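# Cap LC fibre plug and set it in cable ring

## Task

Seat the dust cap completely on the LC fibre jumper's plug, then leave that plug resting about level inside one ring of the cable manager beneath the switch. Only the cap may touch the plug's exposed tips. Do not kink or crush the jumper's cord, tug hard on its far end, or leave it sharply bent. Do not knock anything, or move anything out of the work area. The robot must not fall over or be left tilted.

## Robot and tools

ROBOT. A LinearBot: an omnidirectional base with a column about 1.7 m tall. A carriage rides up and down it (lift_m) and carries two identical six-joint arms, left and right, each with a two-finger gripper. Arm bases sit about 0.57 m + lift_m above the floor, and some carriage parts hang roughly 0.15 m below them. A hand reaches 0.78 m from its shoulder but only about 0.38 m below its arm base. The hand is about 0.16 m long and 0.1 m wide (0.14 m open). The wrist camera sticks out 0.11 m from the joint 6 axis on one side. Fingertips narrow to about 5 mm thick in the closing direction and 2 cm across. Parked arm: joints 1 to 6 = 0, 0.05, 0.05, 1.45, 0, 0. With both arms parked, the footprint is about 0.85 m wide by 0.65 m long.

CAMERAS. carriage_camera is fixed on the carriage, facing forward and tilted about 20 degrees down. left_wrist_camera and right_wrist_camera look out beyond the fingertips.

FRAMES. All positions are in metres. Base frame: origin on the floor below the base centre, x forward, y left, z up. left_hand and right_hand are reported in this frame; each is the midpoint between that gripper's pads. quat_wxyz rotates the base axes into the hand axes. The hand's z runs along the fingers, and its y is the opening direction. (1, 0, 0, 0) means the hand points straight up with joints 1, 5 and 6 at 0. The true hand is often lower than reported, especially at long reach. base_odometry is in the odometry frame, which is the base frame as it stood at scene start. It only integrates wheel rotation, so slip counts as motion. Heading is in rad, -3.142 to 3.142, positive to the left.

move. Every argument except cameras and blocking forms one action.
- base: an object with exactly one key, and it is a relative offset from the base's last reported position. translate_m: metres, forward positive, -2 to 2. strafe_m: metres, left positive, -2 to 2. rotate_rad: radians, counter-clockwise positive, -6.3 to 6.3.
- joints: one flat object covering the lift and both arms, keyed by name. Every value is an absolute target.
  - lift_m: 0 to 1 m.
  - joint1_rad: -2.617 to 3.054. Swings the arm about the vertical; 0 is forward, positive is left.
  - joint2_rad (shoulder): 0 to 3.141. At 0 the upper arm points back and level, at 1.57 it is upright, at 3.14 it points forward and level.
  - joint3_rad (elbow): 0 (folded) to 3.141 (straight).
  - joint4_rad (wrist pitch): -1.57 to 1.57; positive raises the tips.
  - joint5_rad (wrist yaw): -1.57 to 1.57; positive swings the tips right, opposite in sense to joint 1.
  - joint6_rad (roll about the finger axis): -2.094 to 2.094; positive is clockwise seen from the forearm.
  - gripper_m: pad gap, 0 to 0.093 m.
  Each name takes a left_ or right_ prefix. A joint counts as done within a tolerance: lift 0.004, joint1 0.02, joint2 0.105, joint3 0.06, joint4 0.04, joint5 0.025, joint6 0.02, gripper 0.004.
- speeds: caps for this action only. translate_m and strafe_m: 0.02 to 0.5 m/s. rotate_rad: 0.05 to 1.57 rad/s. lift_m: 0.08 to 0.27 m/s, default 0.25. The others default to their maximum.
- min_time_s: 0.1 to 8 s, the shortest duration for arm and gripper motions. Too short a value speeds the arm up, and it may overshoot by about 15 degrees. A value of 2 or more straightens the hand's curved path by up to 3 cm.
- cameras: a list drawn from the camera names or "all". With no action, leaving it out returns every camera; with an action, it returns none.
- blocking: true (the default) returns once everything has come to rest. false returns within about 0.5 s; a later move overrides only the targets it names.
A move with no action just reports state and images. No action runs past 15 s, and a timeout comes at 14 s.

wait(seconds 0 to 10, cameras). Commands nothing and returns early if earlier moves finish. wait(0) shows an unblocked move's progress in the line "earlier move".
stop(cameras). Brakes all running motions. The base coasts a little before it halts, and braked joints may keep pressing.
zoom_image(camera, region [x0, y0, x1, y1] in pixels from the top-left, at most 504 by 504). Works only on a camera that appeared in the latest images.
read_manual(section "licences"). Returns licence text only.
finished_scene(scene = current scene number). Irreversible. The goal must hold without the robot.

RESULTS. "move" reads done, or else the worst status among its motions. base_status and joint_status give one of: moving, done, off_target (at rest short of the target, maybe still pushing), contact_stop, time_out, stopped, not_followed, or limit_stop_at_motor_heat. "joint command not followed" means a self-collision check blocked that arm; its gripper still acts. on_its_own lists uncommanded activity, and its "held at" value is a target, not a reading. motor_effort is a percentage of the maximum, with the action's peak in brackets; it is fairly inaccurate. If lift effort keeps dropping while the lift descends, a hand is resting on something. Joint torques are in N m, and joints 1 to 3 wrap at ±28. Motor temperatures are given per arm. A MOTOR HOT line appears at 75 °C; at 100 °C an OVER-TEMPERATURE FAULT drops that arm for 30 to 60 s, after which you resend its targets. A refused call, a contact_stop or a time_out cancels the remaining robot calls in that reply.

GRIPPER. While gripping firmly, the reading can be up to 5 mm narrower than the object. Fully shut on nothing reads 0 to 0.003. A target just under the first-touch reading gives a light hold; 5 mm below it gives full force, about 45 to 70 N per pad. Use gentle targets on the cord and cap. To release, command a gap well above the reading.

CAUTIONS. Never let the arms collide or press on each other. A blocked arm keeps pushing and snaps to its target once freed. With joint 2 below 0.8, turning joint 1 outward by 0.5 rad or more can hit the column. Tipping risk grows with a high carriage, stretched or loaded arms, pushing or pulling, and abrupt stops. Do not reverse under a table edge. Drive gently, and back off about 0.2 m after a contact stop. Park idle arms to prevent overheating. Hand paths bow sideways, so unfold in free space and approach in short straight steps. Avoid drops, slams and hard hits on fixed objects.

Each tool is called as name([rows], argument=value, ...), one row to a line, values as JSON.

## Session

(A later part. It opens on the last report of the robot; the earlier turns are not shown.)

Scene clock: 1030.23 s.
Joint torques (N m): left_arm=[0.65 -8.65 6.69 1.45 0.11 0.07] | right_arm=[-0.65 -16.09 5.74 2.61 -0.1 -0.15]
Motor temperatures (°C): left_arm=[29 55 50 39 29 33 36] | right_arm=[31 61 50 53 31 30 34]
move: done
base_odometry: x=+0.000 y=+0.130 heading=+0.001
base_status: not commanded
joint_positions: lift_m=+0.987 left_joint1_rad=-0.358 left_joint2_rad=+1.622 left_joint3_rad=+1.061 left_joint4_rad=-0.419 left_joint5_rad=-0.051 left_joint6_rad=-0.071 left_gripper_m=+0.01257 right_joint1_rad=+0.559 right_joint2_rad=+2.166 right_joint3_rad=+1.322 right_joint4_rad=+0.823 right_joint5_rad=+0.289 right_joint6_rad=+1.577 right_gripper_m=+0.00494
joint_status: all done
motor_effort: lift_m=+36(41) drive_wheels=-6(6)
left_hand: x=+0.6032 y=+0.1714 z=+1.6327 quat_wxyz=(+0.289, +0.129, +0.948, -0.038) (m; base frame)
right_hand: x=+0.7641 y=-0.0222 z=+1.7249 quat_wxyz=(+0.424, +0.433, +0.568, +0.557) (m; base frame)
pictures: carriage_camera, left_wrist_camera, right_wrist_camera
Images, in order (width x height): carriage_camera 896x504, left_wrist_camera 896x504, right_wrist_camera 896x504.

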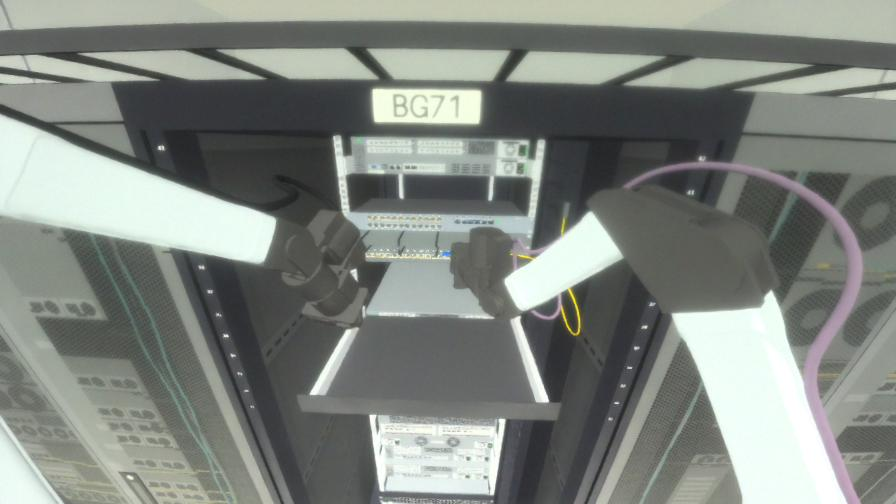

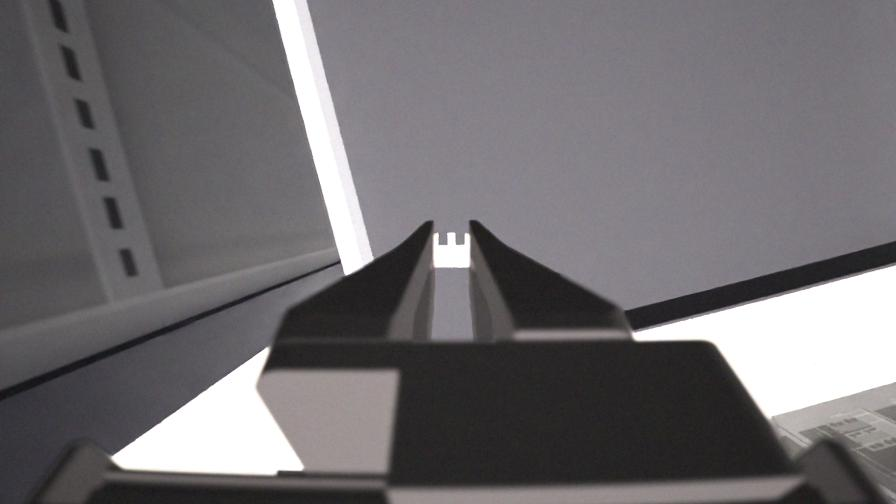

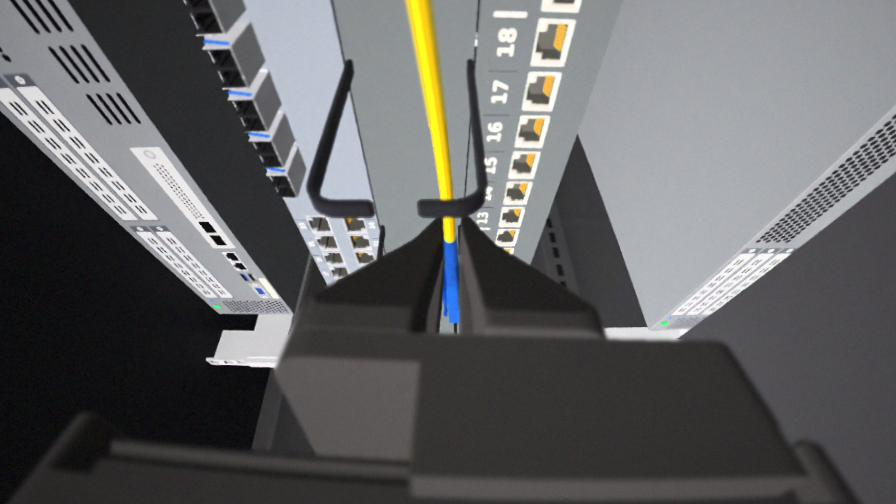

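move(joints={"lift_m": 0.992, "right_joint1_rad": 0.629, "right_joint2_rad": 2.025, "right_joint3_rad": 1.095, "right_joint4_rad": 0.949, "right_joint5_rad": 0.363}, min_time_s=3, cameras=["all"])

zoom_image(camera="carriage_camera", region=[380, 190, 600, 350])

zoom_image(camera="right_wrist_camera", region=[360, 120, 540, 340])

Scene clock: 1064.00 s.
Joint torques (N m): left_arm=[0.66 -8.53 6.79 1.45 0.12 0.06] | right_arm=[0.51 -14.5 5.33 2.57 0.16 -0.15]
Motor temperatures (°C): left_arm=[29 53 50 39 29 33 36] | right_arm=[31 61 48 52 31 30 35]
move: done
base_odometry: x=+0.000 y=+0.130 heading=+0.001
base_status: not commanded
joint_positions: lift_m=+0.992 left_joint1_rad=-0.358 left_joint2_rad=+1.621 left_joint3_rad=+1.060 left_joint4_rad=-0.419 left_joint5_rad=-0.051 left_joint6_rad=-0.071 left_gripper_m=+0.01257 right_joint1_rad=+0.624 right_joint2_rad=+2.056 right_joint3_rad=+1.110 right_joint4_rad=+0.947 right_joint5_rad=+0.349 right_joint6_rad=+1.577 right_gripper_m=+0.00494
joint_status: all done
motor_effort: lift_m=+36(43) drive_wheels=-3(8)
left_hand: x=+0.6029 y=+0.1715 z=+1.6379 quat_wxyz=(+0.290, +0.129, +0.948, -0.038) (m; base frame)
right_hand: x=+0.7148 y=-0.0207 z=+1.7293 quat_wxyz=(+0.425, +0.429, +0.562, +0.565) (m; base frame)
pictures: carriage_camera, left_wrist_camera, right_wrist_camera
Images, in order (width x height): carriage_camera 896x504, left_wrist_camera 896x504, right_wrist_camera 896x504.

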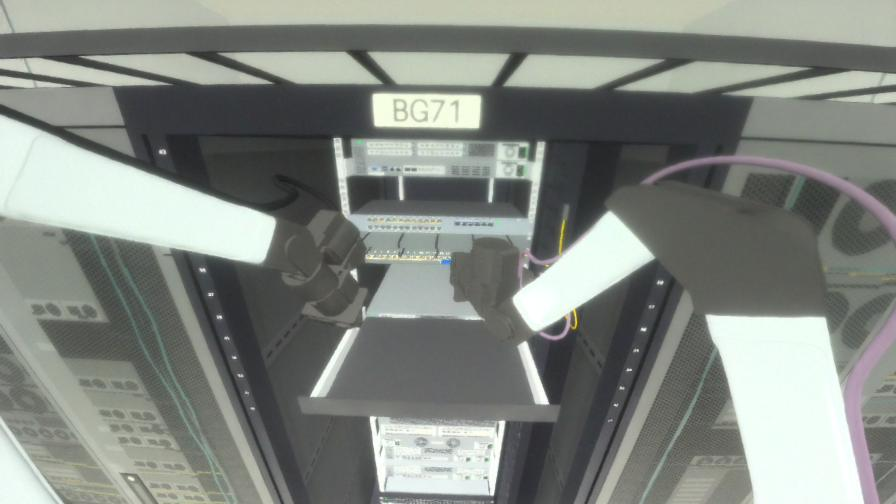

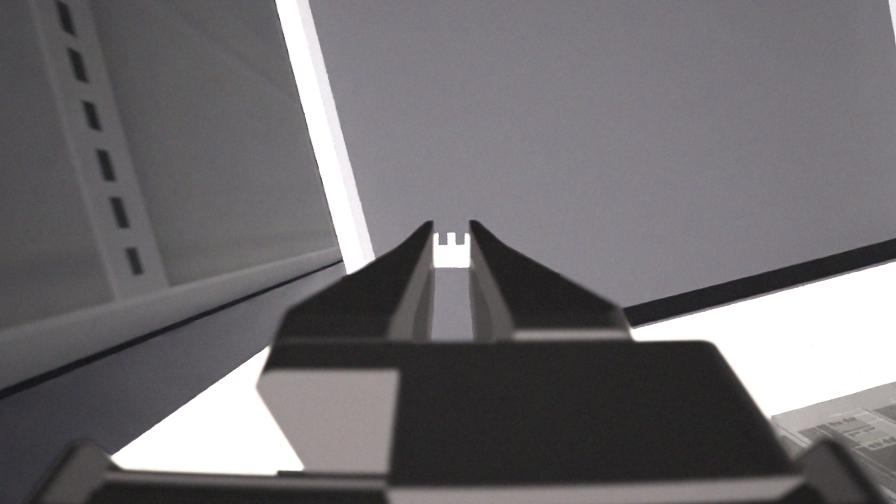

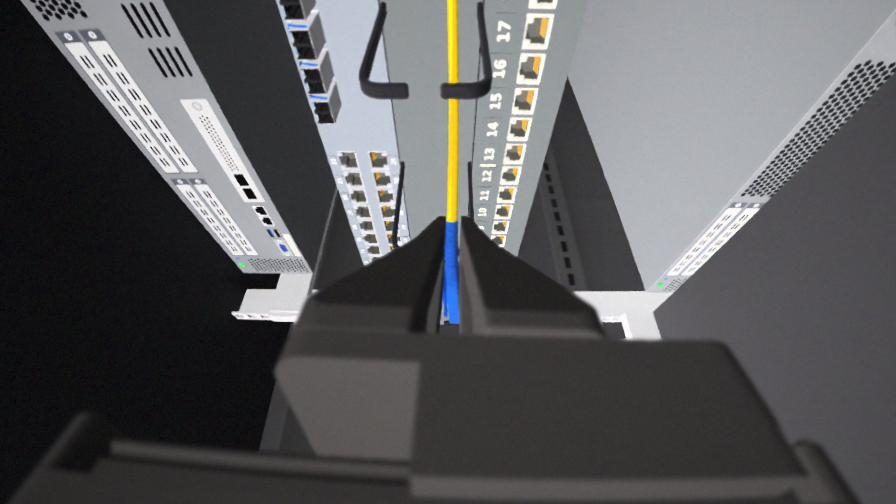

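Scaled by 2.291 from the camera's 896x504 image, which has a finer 1280x720 frame.

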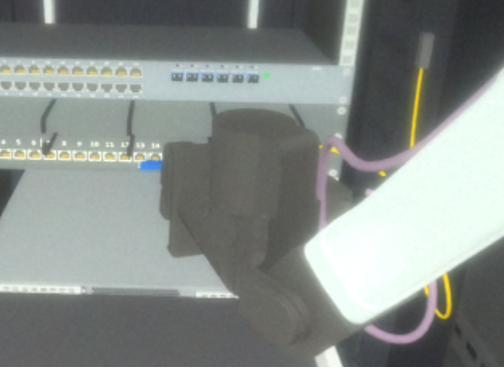

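Scaled by 2.291 from the camera's 896x504 image, which has a finer 1280x720 frame.

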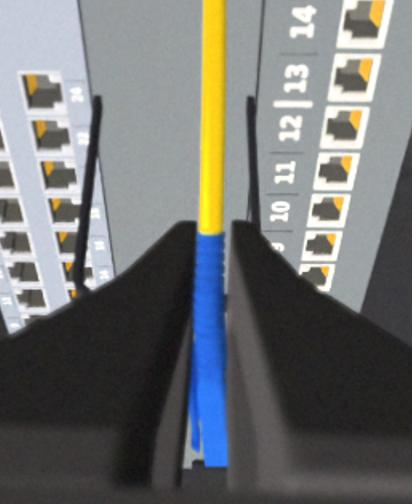

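move(joints={"right_joint1_rad": 0.445, "right_joint2_rad": 1.885, "right_joint3_rad": 0.88, "right_joint4_rad": 1.024, "right_joint5_rad": -0.44}, min_time_s=3, cameras=["all"])

zoom_image(camera="carriage_camera", region=[380, 210, 600, 350])

zoom_image(camera="right_wrist_camera", region=[360, 120, 560, 350])

Scene clock: 1080.73 s.
Joint torques (N m): left_arm=[0.68 -8.49 6.82 1.46 0.11 0.06] | right_arm=[-0.69 -12.56 5.12 2.64 -0.11 -0.15]
Motor temperatures (°C): left_arm=[29 53 49 39 29 33 36] | right_arm=[31 63 48 54 31 30 35]
move: done
base_odometry: x=+0.000 y=+0.130 heading=+0.001
base_status: not commanded
joint_positions: lift_m=+0.992 left_joint1_rad=-0.358 left_joint2_rad=+1.621 left_joint3_rad=+1.060 left_joint4_rad=-0.419 left_joint5_rad=-0.051 left_joint6_rad=-0.071 left_gripper_m=+0.01257 right_joint1_rad=+0.451 right_joint2_rad=+1.912 right_joint3_rad=+0.894 right_joint4_rad=+1.022 right_joint5_rad=-0.430 right_joint6_rad=+1.577 right_gripper_m=+0.00494
joint_status: all done
motor_effort: lift_m=+36(36) drive_wheels=-4(8)
left_hand: x=+0.6029 y=+0.1715 z=+1.6379 quat_wxyz=(+0.290, +0.129, +0.948, -0.038) (m; base frame)
right_hand: x=+0.6519 y=-0.0150 z=+1.7319 quat_wxyz=(+0.238, +0.241, +0.664, +0.667) (m; base frame)
pictures: carriage_camera, left_wrist_camera, right_wrist_camera
Images, in order (width x height): carriage_camera 896x504, left_wrist_camera 896x504, right_wrist_camera 896x504.

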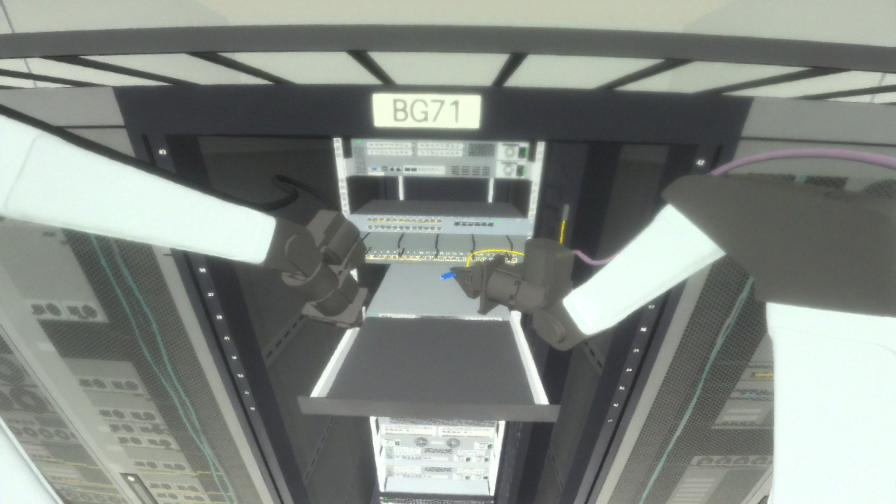

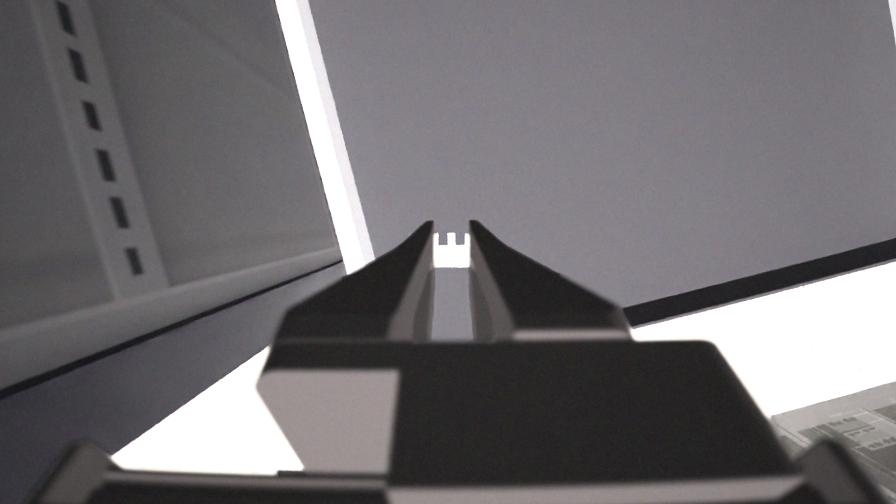

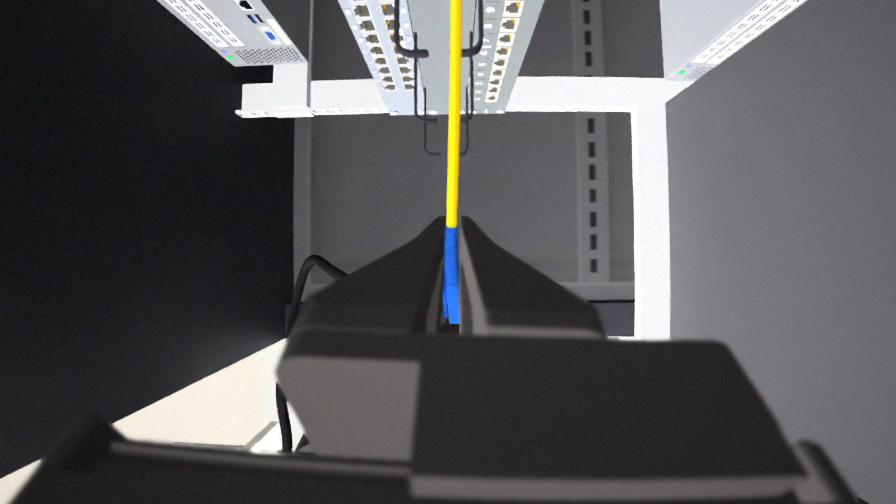

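Scaled by 2.291 from the camera's 896x504 image, which has a finer 1280x720 frame.

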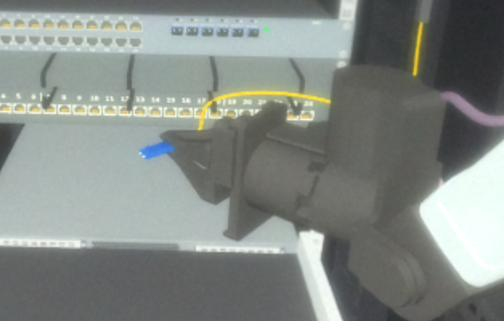

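Scaled by 2.191 from the camera's 896x504 image, which has a finer 1280x720 frame.

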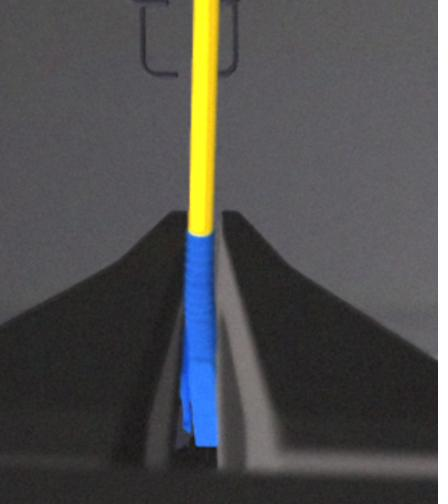

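move(joints={"left_joint1_rad": -0.358, "left_joint2_rad": 1.556, "left_joint3_rad": 1.447, "left_joint4_rad": -0.87, "left_joint5_rad": 0.344, "left_joint6_rad": 0.516}, min_time_s=2.5, cameras=["left_wrist_camera", "carriage_camera"])

Scene clock: 1103.90 s.
Joint torques (N m): left_arm=[0.02 -9.18 11.14 1.22 0.37 0.11] | right_arm=[-0.65 -12.59 5.14 2.63 -0.1 -0.15]
Motor temperatures (°C): left_arm=[29 53 50 39 29 33 36] | right_arm=[31 59 48 54 31 30 35]
move: done
base_odometry: x=+0.000 y=+0.130 heading=+0.001
base_status: not commanded
joint_positions: lift_m=+0.992 left_joint1_rad=-0.358 left_joint2_rad=+1.587 left_joint3_rad=+1.409 left_joint4_rad=-0.861 left_joint5_rad=+0.330 left_joint6_rad=+0.504 left_gripper_m=+0.01257 right_joint1_rad=+0.451 right_joint2_rad=+1.912 right_joint3_rad=+0.894 right_joint4_rad=+1.023 right_joint5_rad=-0.431 right_joint6_rad=+1.577 right_gripper_m=+0.00494
joint_status: all done
motor_effort: lift_m=+36(36) drive_wheels=-3(6)
left_hand: x=+0.5675 y=+0.1151 z=+1.7333 quat_wxyz=(+0.270, +0.437, +0.847, -0.139) (m; base frame)
right_hand: x=+0.6517 y=-0.0149 z=+1.7321 quat_wxyz=(+0.238, +0.240, +0.664, +0.667) (m; base frame)
pictures: carriage_camera, left_wrist_camera
Images, in order (width x height): carriage_camera 896x504, left_wrist_camera 896x504.

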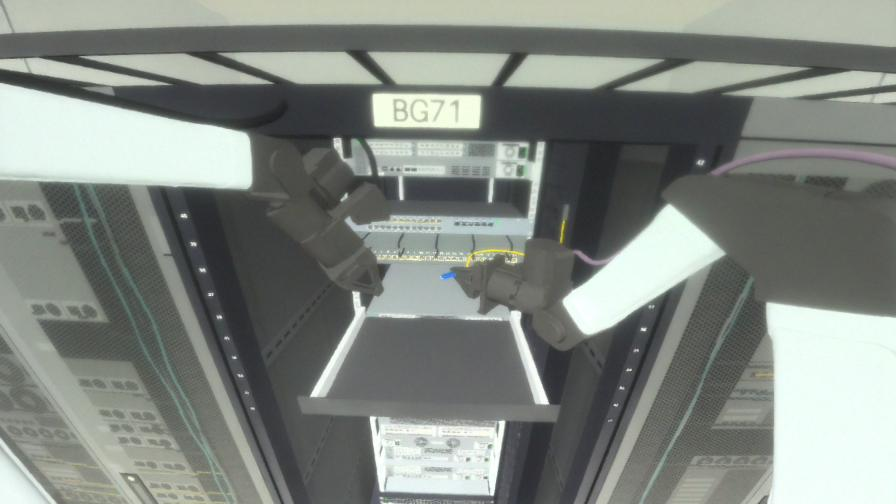

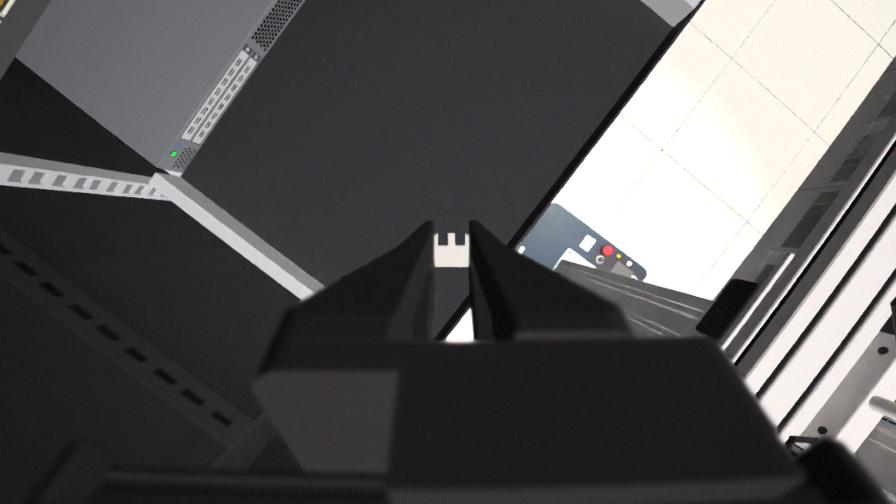

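move(joints={"left_joint1_rad": -0.457, "left_joint2_rad": 1.758, "left_joint3_rad": 1.633, "left_joint4_rad": -0.875, "left_joint5_rad": 0.277, "left_joint6_rad": 0.414}, min_time_s=2.0, cameras=["all"])

zoom_image(camera="left_wrist_camera", region=[360, 40, 560, 280])

zoom_image(camera="right_wrist_camera", region=[360, 180, 560, 350])

Scene clock: 1115.80 s.
Joint torques (N m): left_arm=[-0.59 -6.82 11.21 1.29 0.1 -0.09] | right_arm=[-0.66 -12.6 5.12 2.63 -0.1 -0.15]
Motor temperatures (°C): left_arm=[29 53 53 39 29 33 36] | right_arm=[31 58 48 53 31 30 35]
move: done
base_odometry: x=+0.000 y=+0.130 heading=+0.001
base_status: not commanded
joint_positions: lift_m=+0.992 left_joint1_rad=-0.449 left_joint2_rad=+1.743 left_joint3_rad=+1.594 left_joint4_rad=-0.868 left_joint5_rad=+0.290 left_joint6_rad=+0.426 left_gripper_m=+0.01257 right_joint1_rad=+0.451 right_joint2_rad=+1.912 right_joint3_rad=+0.894 right_joint4_rad=+1.023 right_joint5_rad=-0.431 right_joint6_rad=+1.577 right_gripper_m=+0.00494
joint_status: all done
motor_effort: lift_m=+36(36) drive_wheels=-2(5)
left_hand: x=+0.5930 y=+0.0697 z=+1.7378 quat_wxyz=(+0.269, +0.439, +0.845, -0.142) (m; base frame)
right_hand: x=+0.6517 y=-0.0148 z=+1.7322 quat_wxyz=(+0.238, +0.240, +0.664, +0.668) (m; base frame)
pictures: carriage_camera, left_wrist_camera, right_wrist_camera
Images, in order (width x height): carriage_camera 896x504, left_wrist_camera 896x504, right_wrist_camera 896x504.

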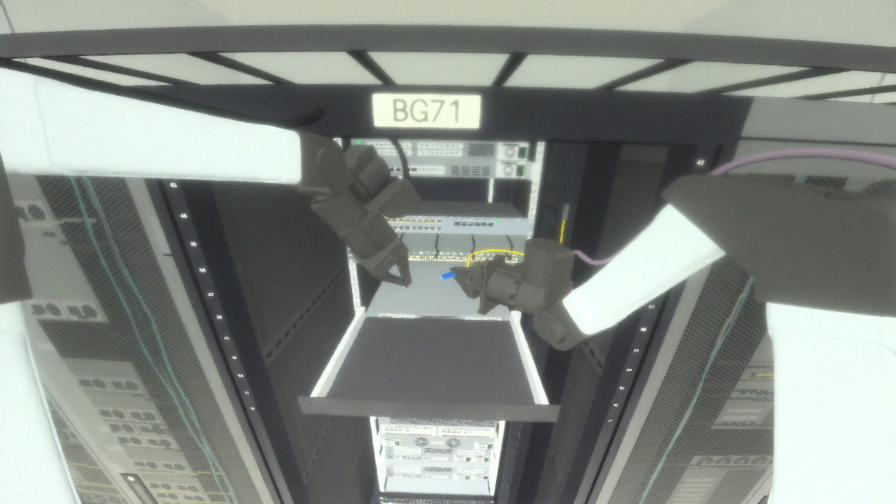

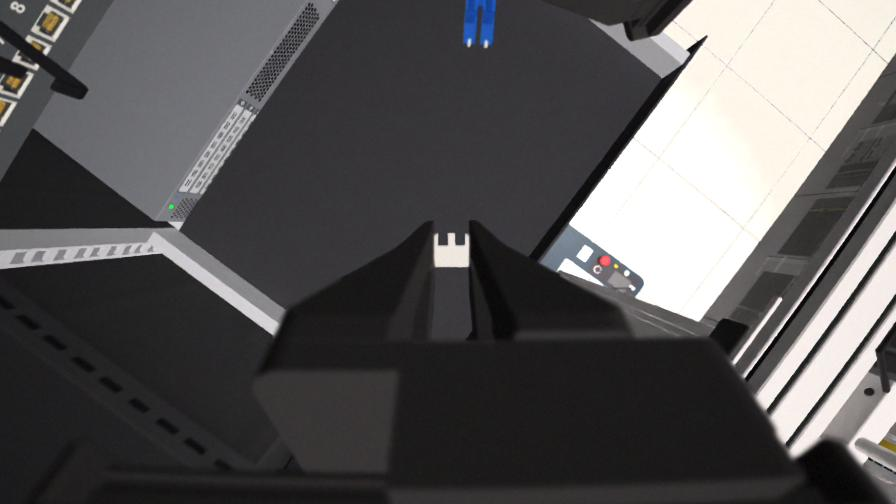

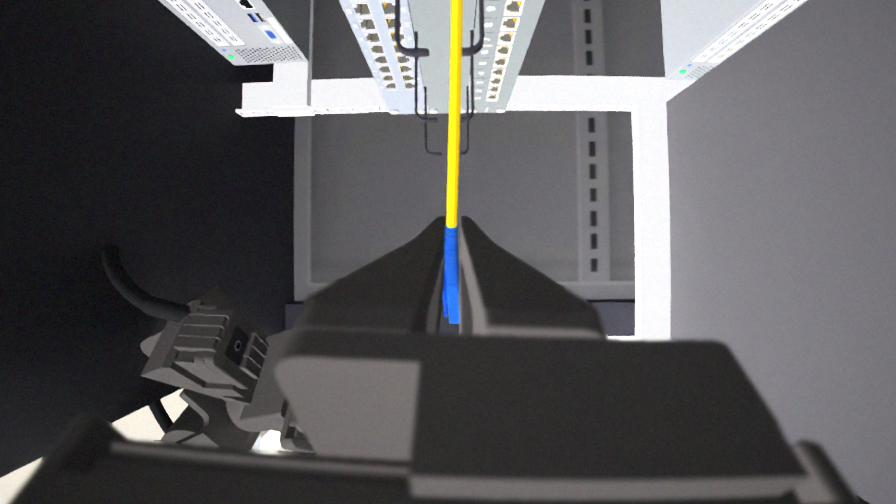

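Scaled by 2.100 from the camera's 896x504 image, which has a finer 1280x720 frame.

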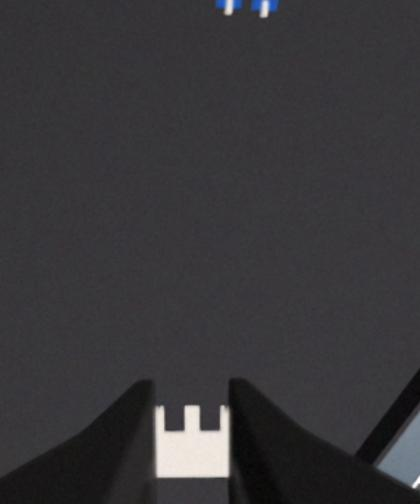

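Scaled by 2.520 from the camera's 896x504 image, which has a finer 1280x720 frame.

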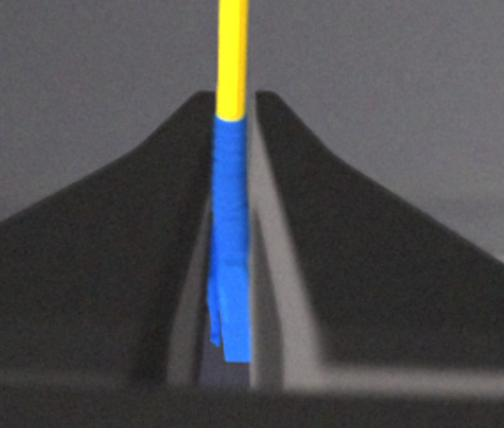

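zoom_image(camera="left_wrist_camera", region=[430, 0, 530, 60])

Scaled by 5.040 from the camera's 896x504 image, which has a finer 1280x720 frame.

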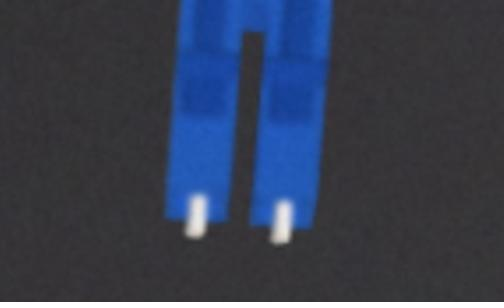

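move(joints={"right_joint1_rad": 0.422, "right_joint2_rad": 1.981, "right_joint3_rad": 0.997, "right_joint4_rad": 0.97, "right_joint5_rad": -0.532}, min_time_s=1.5, cameras=["left_wrist_camera"])

zoom_image(camera="left_wrist_camera", region=[400, 0, 520, 80])

Scene clock: 1150.43 s.
Joint torques (N m): left_arm=[-0.58 -6.84 11.21 1.28 0.1 -0.09] | right_arm=[-0.62 -8.81 8.47 2.41 -0.11 -0.15]
Motor temperatures (°C): left_arm=[29 52 59 38 29 33 36] | right_arm=[31 56 48 53 31 30 35]
move: done
base_odometry: x=+0.000 y=+0.130 heading=+0.001
base_status: not commanded
joint_positions: lift_m=+0.992 left_joint1_rad=-0.449 left_joint2_rad=+1.743 left_joint3_rad=+1.594 left_joint4_rad=-0.868 left_joint5_rad=+0.290 left_joint6_rad=+0.425 left_gripper_m=+0.01257 right_joint1_rad=+0.428 right_joint2_rad=+1.962 right_joint3_rad=+0.974 right_joint4_rad=+0.986 right_joint5_rad=-0.521 right_joint6_rad=+1.577 right_gripper_m=+0.00494
joint_status: all done
motor_effort: lift_m=+36(36) drive_wheels=-1(6)
left_hand: x=+0.5930 y=+0.0698 z=+1.7378 quat_wxyz=(+0.269, +0.439, +0.846, -0.142) (m; base frame)
right_hand: x=+0.6619 y=-0.0079 z=+1.7314 quat_wxyz=(+0.214, +0.219, +0.673, +0.673) (m; base frame)
pictures: left_wrist_camera
Images, in order (width x height): left_wrist_camera 896x504.

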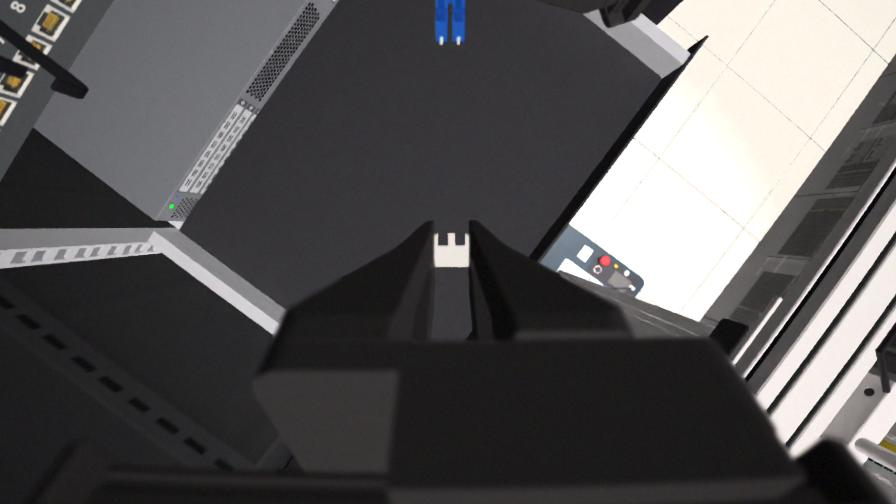

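Scaled by 4.200 from the camera's 896x504 image, which has a finer 1280x720 frame.

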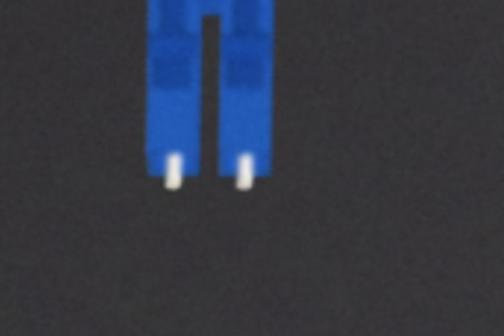

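move(joints={"left_joint1_rad": -0.517, "left_joint2_rad": 1.937, "left_joint3_rad": 1.856, "left_joint4_rad": -0.906, "left_joint5_rad": 0.245, "left_joint6_rad": 0.369}, min_time_s=2.0, cameras=["left_wrist_camera", "right_wrist_camera"])

zoom_image(camera="left_wrist_camera", region=[390, 130, 510, 280])

zoom_image(camera="right_wrist_camera", region=[380, 200, 540, 350])

Scene clock: 1168.50 s.
Joint torques (N m): left_arm=[-0.59 -8.16 11.19 1.3 0.07 -0.09] | right_arm=[-0.62 -8.8 8.5 2.41 -0.12 -0.15]
Motor temperatures (°C): left_arm=[29 52 60 38 29 33 36] | right_arm=[31 55 48 52 31 30 36]
move: done
base_odometry: x=+0.000 y=+0.130 heading=+0.001
base_status: not commanded
joint_positions: lift_m=+0.992 left_joint1_rad=-0.509 left_joint2_rad=+1.921 left_joint3_rad=+1.818 left_joint4_rad=-0.897 left_joint5_rad=+0.258 left_joint6_rad=+0.381 left_gripper_m=+0.01257 right_joint1_rad=+0.428 right_joint2_rad=+1.962 right_joint3_rad=+0.974 right_joint4_rad=+0.985 right_joint5_rad=-0.522 right_joint6_rad=+1.577 right_gripper_m=+0.00494
joint_status: all done
motor_effort: lift_m=+36(36) drive_wheels=-1(7)
left_hand: x=+0.6225 y=+0.0287 z=+1.7378 quat_wxyz=(+0.270, +0.442, +0.844, -0.141) (m; base frame)
right_hand: x=+0.6618 y=-0.0078 z=+1.7312 quat_wxyz=(+0.213, +0.219, +0.673, +0.673) (m; base frame)
pictures: left_wrist_camera, right_wrist_camera
Images, in order (width x height): left_wrist_camera 896x504, right_wrist_camera 896x504.

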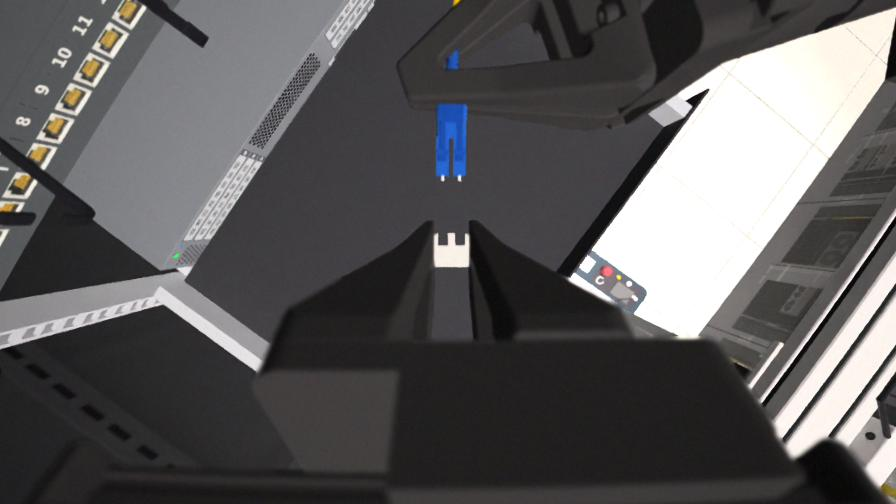

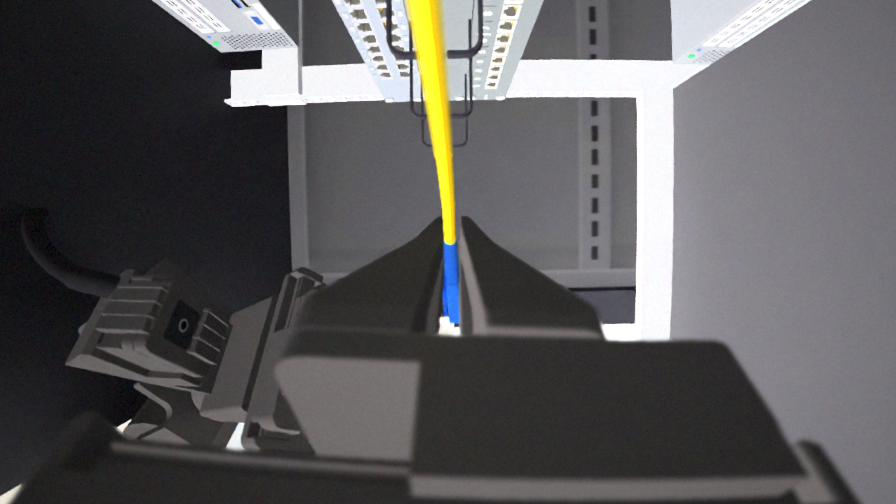

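Scaled by 3.360 from the camera's 896x504 image, which has a finer 1280x720 frame.

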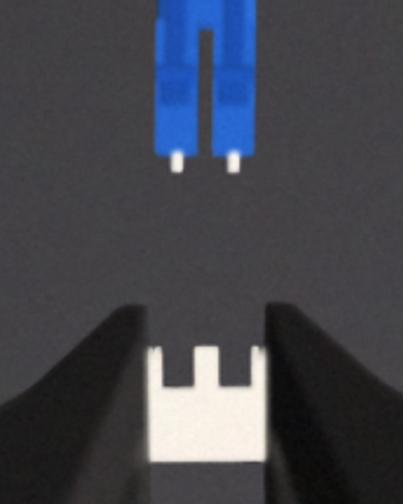

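Scaled by 3.150 from the camera's 896x504 image, which has a finer 1280x720 frame.

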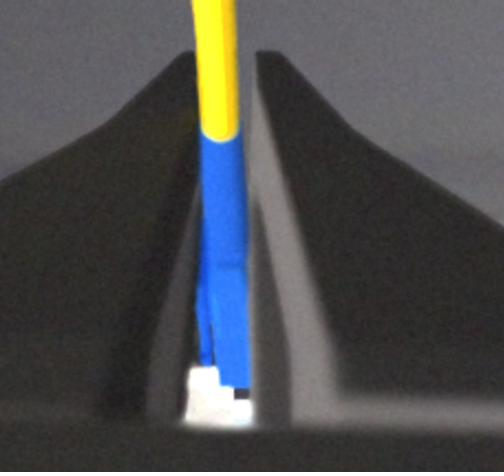

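zoom_image(camera="right_wrist_camera", region=[425, 280, 475, 340])

zoom_image(camera="left_wrist_camera", region=[420, 160, 490, 280])

Scaled by 8.400 from the camera's 896x504 image, which has a finer 1280x720 frame.

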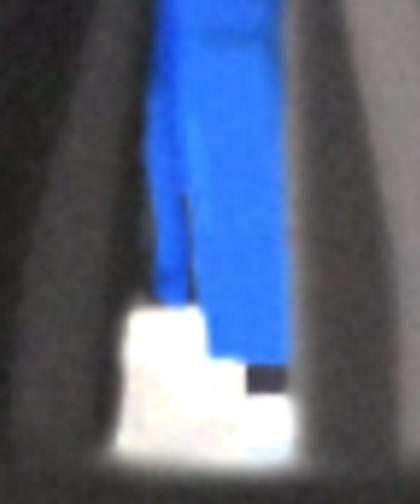

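Scaled by 4.200 from the camera's 896x504 image, which has a finer 1280x720 frame.

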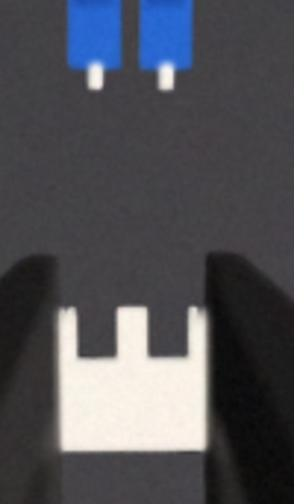

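move(joints={"left_joint2_rad": 1.942, "left_joint3_rad": 1.895, "left_joint4_rad": -0.940}, min_time_s=1.0, cameras=["left_wrist_camera", "right_wrist_camera"])

zoom_image(camera="right_wrist_camera", region=[425, 280, 475, 340])

zoom_image(camera="left_wrist_camera", region=[420, 160, 490, 280])

Scene clock: 1242.10 s.
Joint torques (N m): left_arm=[-0.59 -8.77 12.18 1.27 0.07 -0.09] | right_arm=[-0.61 -8.8 8.49 2.41 -0.11 -0.15]
Motor temperatures (°C): left_arm=[29 55 59 39 29 33 36] | right_arm=[31 52 50 51 31 30 36]
move: done
base_odometry: x=+0.000 y=+0.130 heading=+0.001
base_status: not commanded
joint_positions: lift_m=+0.992 left_joint1_rad=-0.509 left_joint2_rad=+1.933 left_joint3_rad=+1.844 left_joint4_rad=-0.931 left_joint5_rad=+0.258 left_joint6_rad=+0.380 left_gripper_m=+0.01257 right_joint1_rad=+0.428 right_joint2_rad=+1.962 right_joint3_rad=+0.974 right_joint4_rad=+0.985 right_joint5_rad=-0.522 right_joint6_rad=+1.577 right_gripper_m=+0.00494
joint_status: all done
motor_effort: lift_m=+36(36) drive_wheels=-4(7)
left_hand: x=+0.6212 y=+0.0295 z=+1.7379 quat_wxyz=(+0.261, +0.442, +0.847, -0.141) (m; base frame)
right_hand: x=+0.6618 y=-0.0078 z=+1.7312 quat_wxyz=(+0.213, +0.219, +0.673, +0.673) (m; base frame)
pictures: left_wrist_camera, right_wrist_camera
Images, in order (width x height): left_wrist_camera 896x504, right_wrist_camera 896x504.

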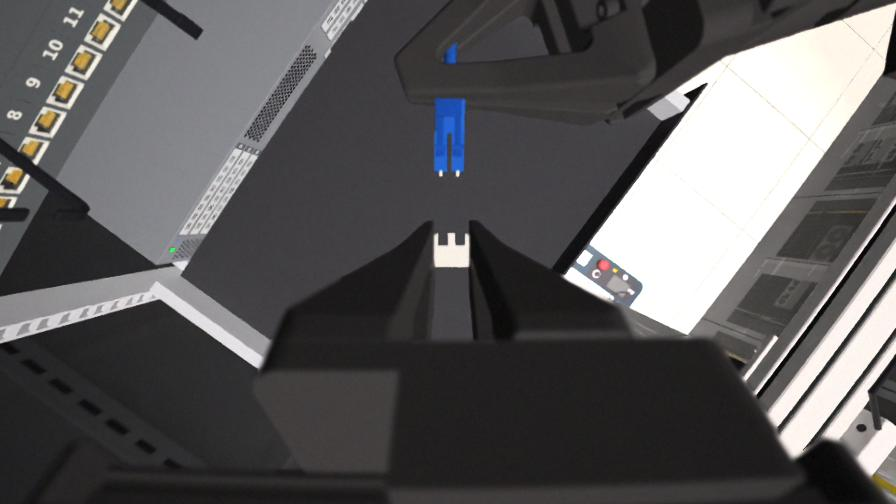

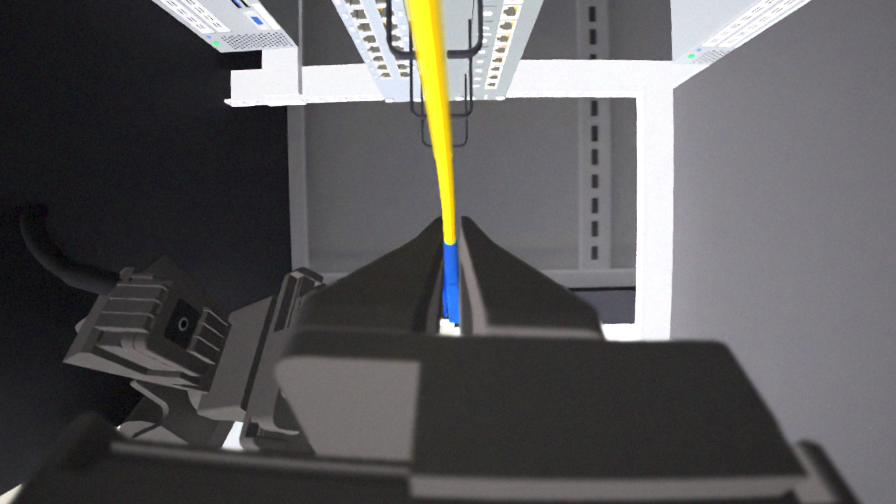

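Scaled by 8.400 from the camera's 896x504 image, which has a finer 1280x720 frame.

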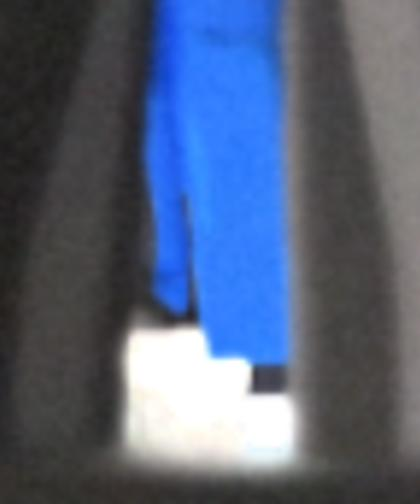

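Scaled by 4.200 from the camera's 896x504 image, which has a finer 1280x720 frame.

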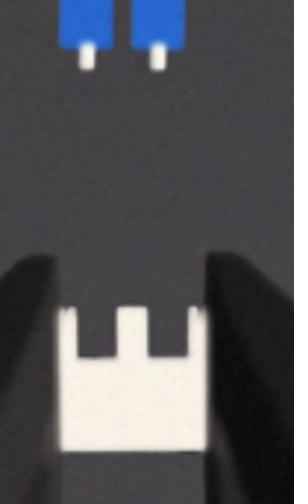

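zoom_image(camera="left_wrist_camera", region=[430, 225, 475, 275])

zoom_image(camera="left_wrist_camera", region=[427, 135, 472, 185])

move(cameras=["carriage_camera"])

zoom_image(camera="carriage_camera", region=[400, 240, 480, 320])

Scaled by 10.080 from the camera's 896x504 image, which has a finer 1280x720 frame.

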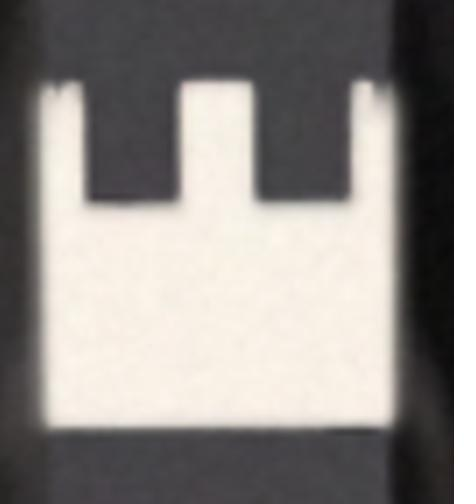

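Scaled by 10.080 from the camera's 896x504 image, which has a finer 1280x720 frame.

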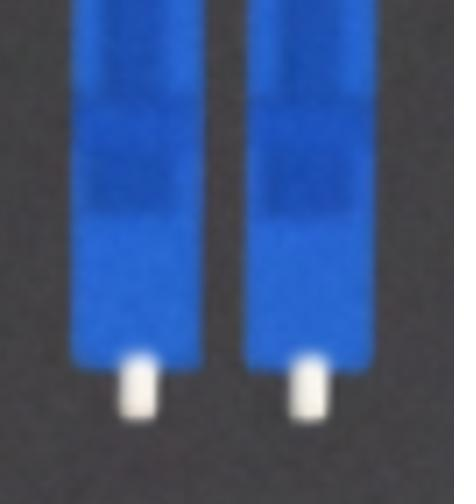

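Scene clock: 1260.27 s.
Joint torques (N m): left_arm=[-0.59 -8.79 12.21 1.27 0.07 -0.09] | right_arm=[-0.61 -8.83 8.49 2.41 -0.11 -0.16]
Motor temperatures (°C): left_arm=[29 57 59 38 29 33 36] | right_arm=[31 52 50 51 31 30 36]
base_odometry: x=+0.000 y=+0.130 heading=+0.001
base_status: not commanded
joint_positions: lift_m=+0.992 left_joint1_rad=-0.509 left_joint2_rad=+1.933 left_joint3_rad=+1.844 left_joint4_rad=-0.932 left_joint5_rad=+0.258 left_joint6_rad=+0.380 left_gripper_m=+0.01257 right_joint1_rad=+0.428 right_joint2_rad=+1.962 right_joint3_rad=+0.974 right_joint4_rad=+0.985 right_joint5_rad=-0.522 right_joint6_rad=+1.577 right_gripper_m=+0.00494
joint_status: all done
motor_effort: lift_m=+36(36) drive_wheels=-2(7)
left_hand: x=+0.6211 y=+0.0296 z=+1.7379 quat_wxyz=(+0.261, +0.442, +0.847, -0.141) (m; base frame)
right_hand: x=+0.6618 y=-0.0078 z=+1.7312 quat_wxyz=(+0.213, +0.219, +0.673, +0.673) (m; base frame)
pictures: carriage_camera
Images, in order (width x height): carriage_camera 896x504.

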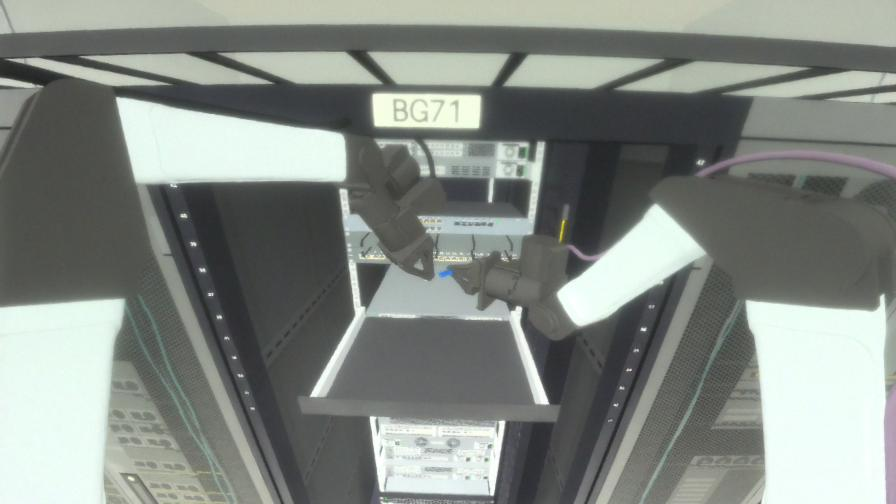

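Scaled by 6.300 from the camera's 896x504 image, which has a finer 1280x720 frame.

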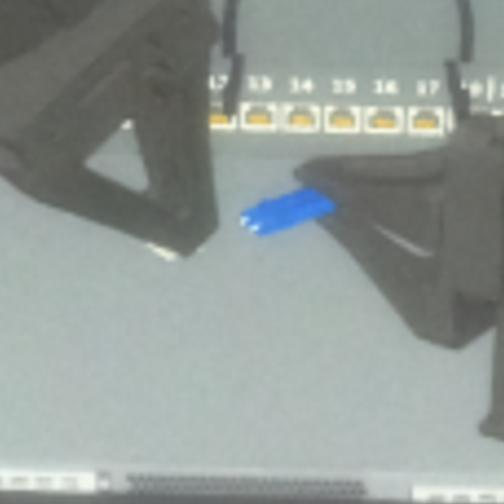

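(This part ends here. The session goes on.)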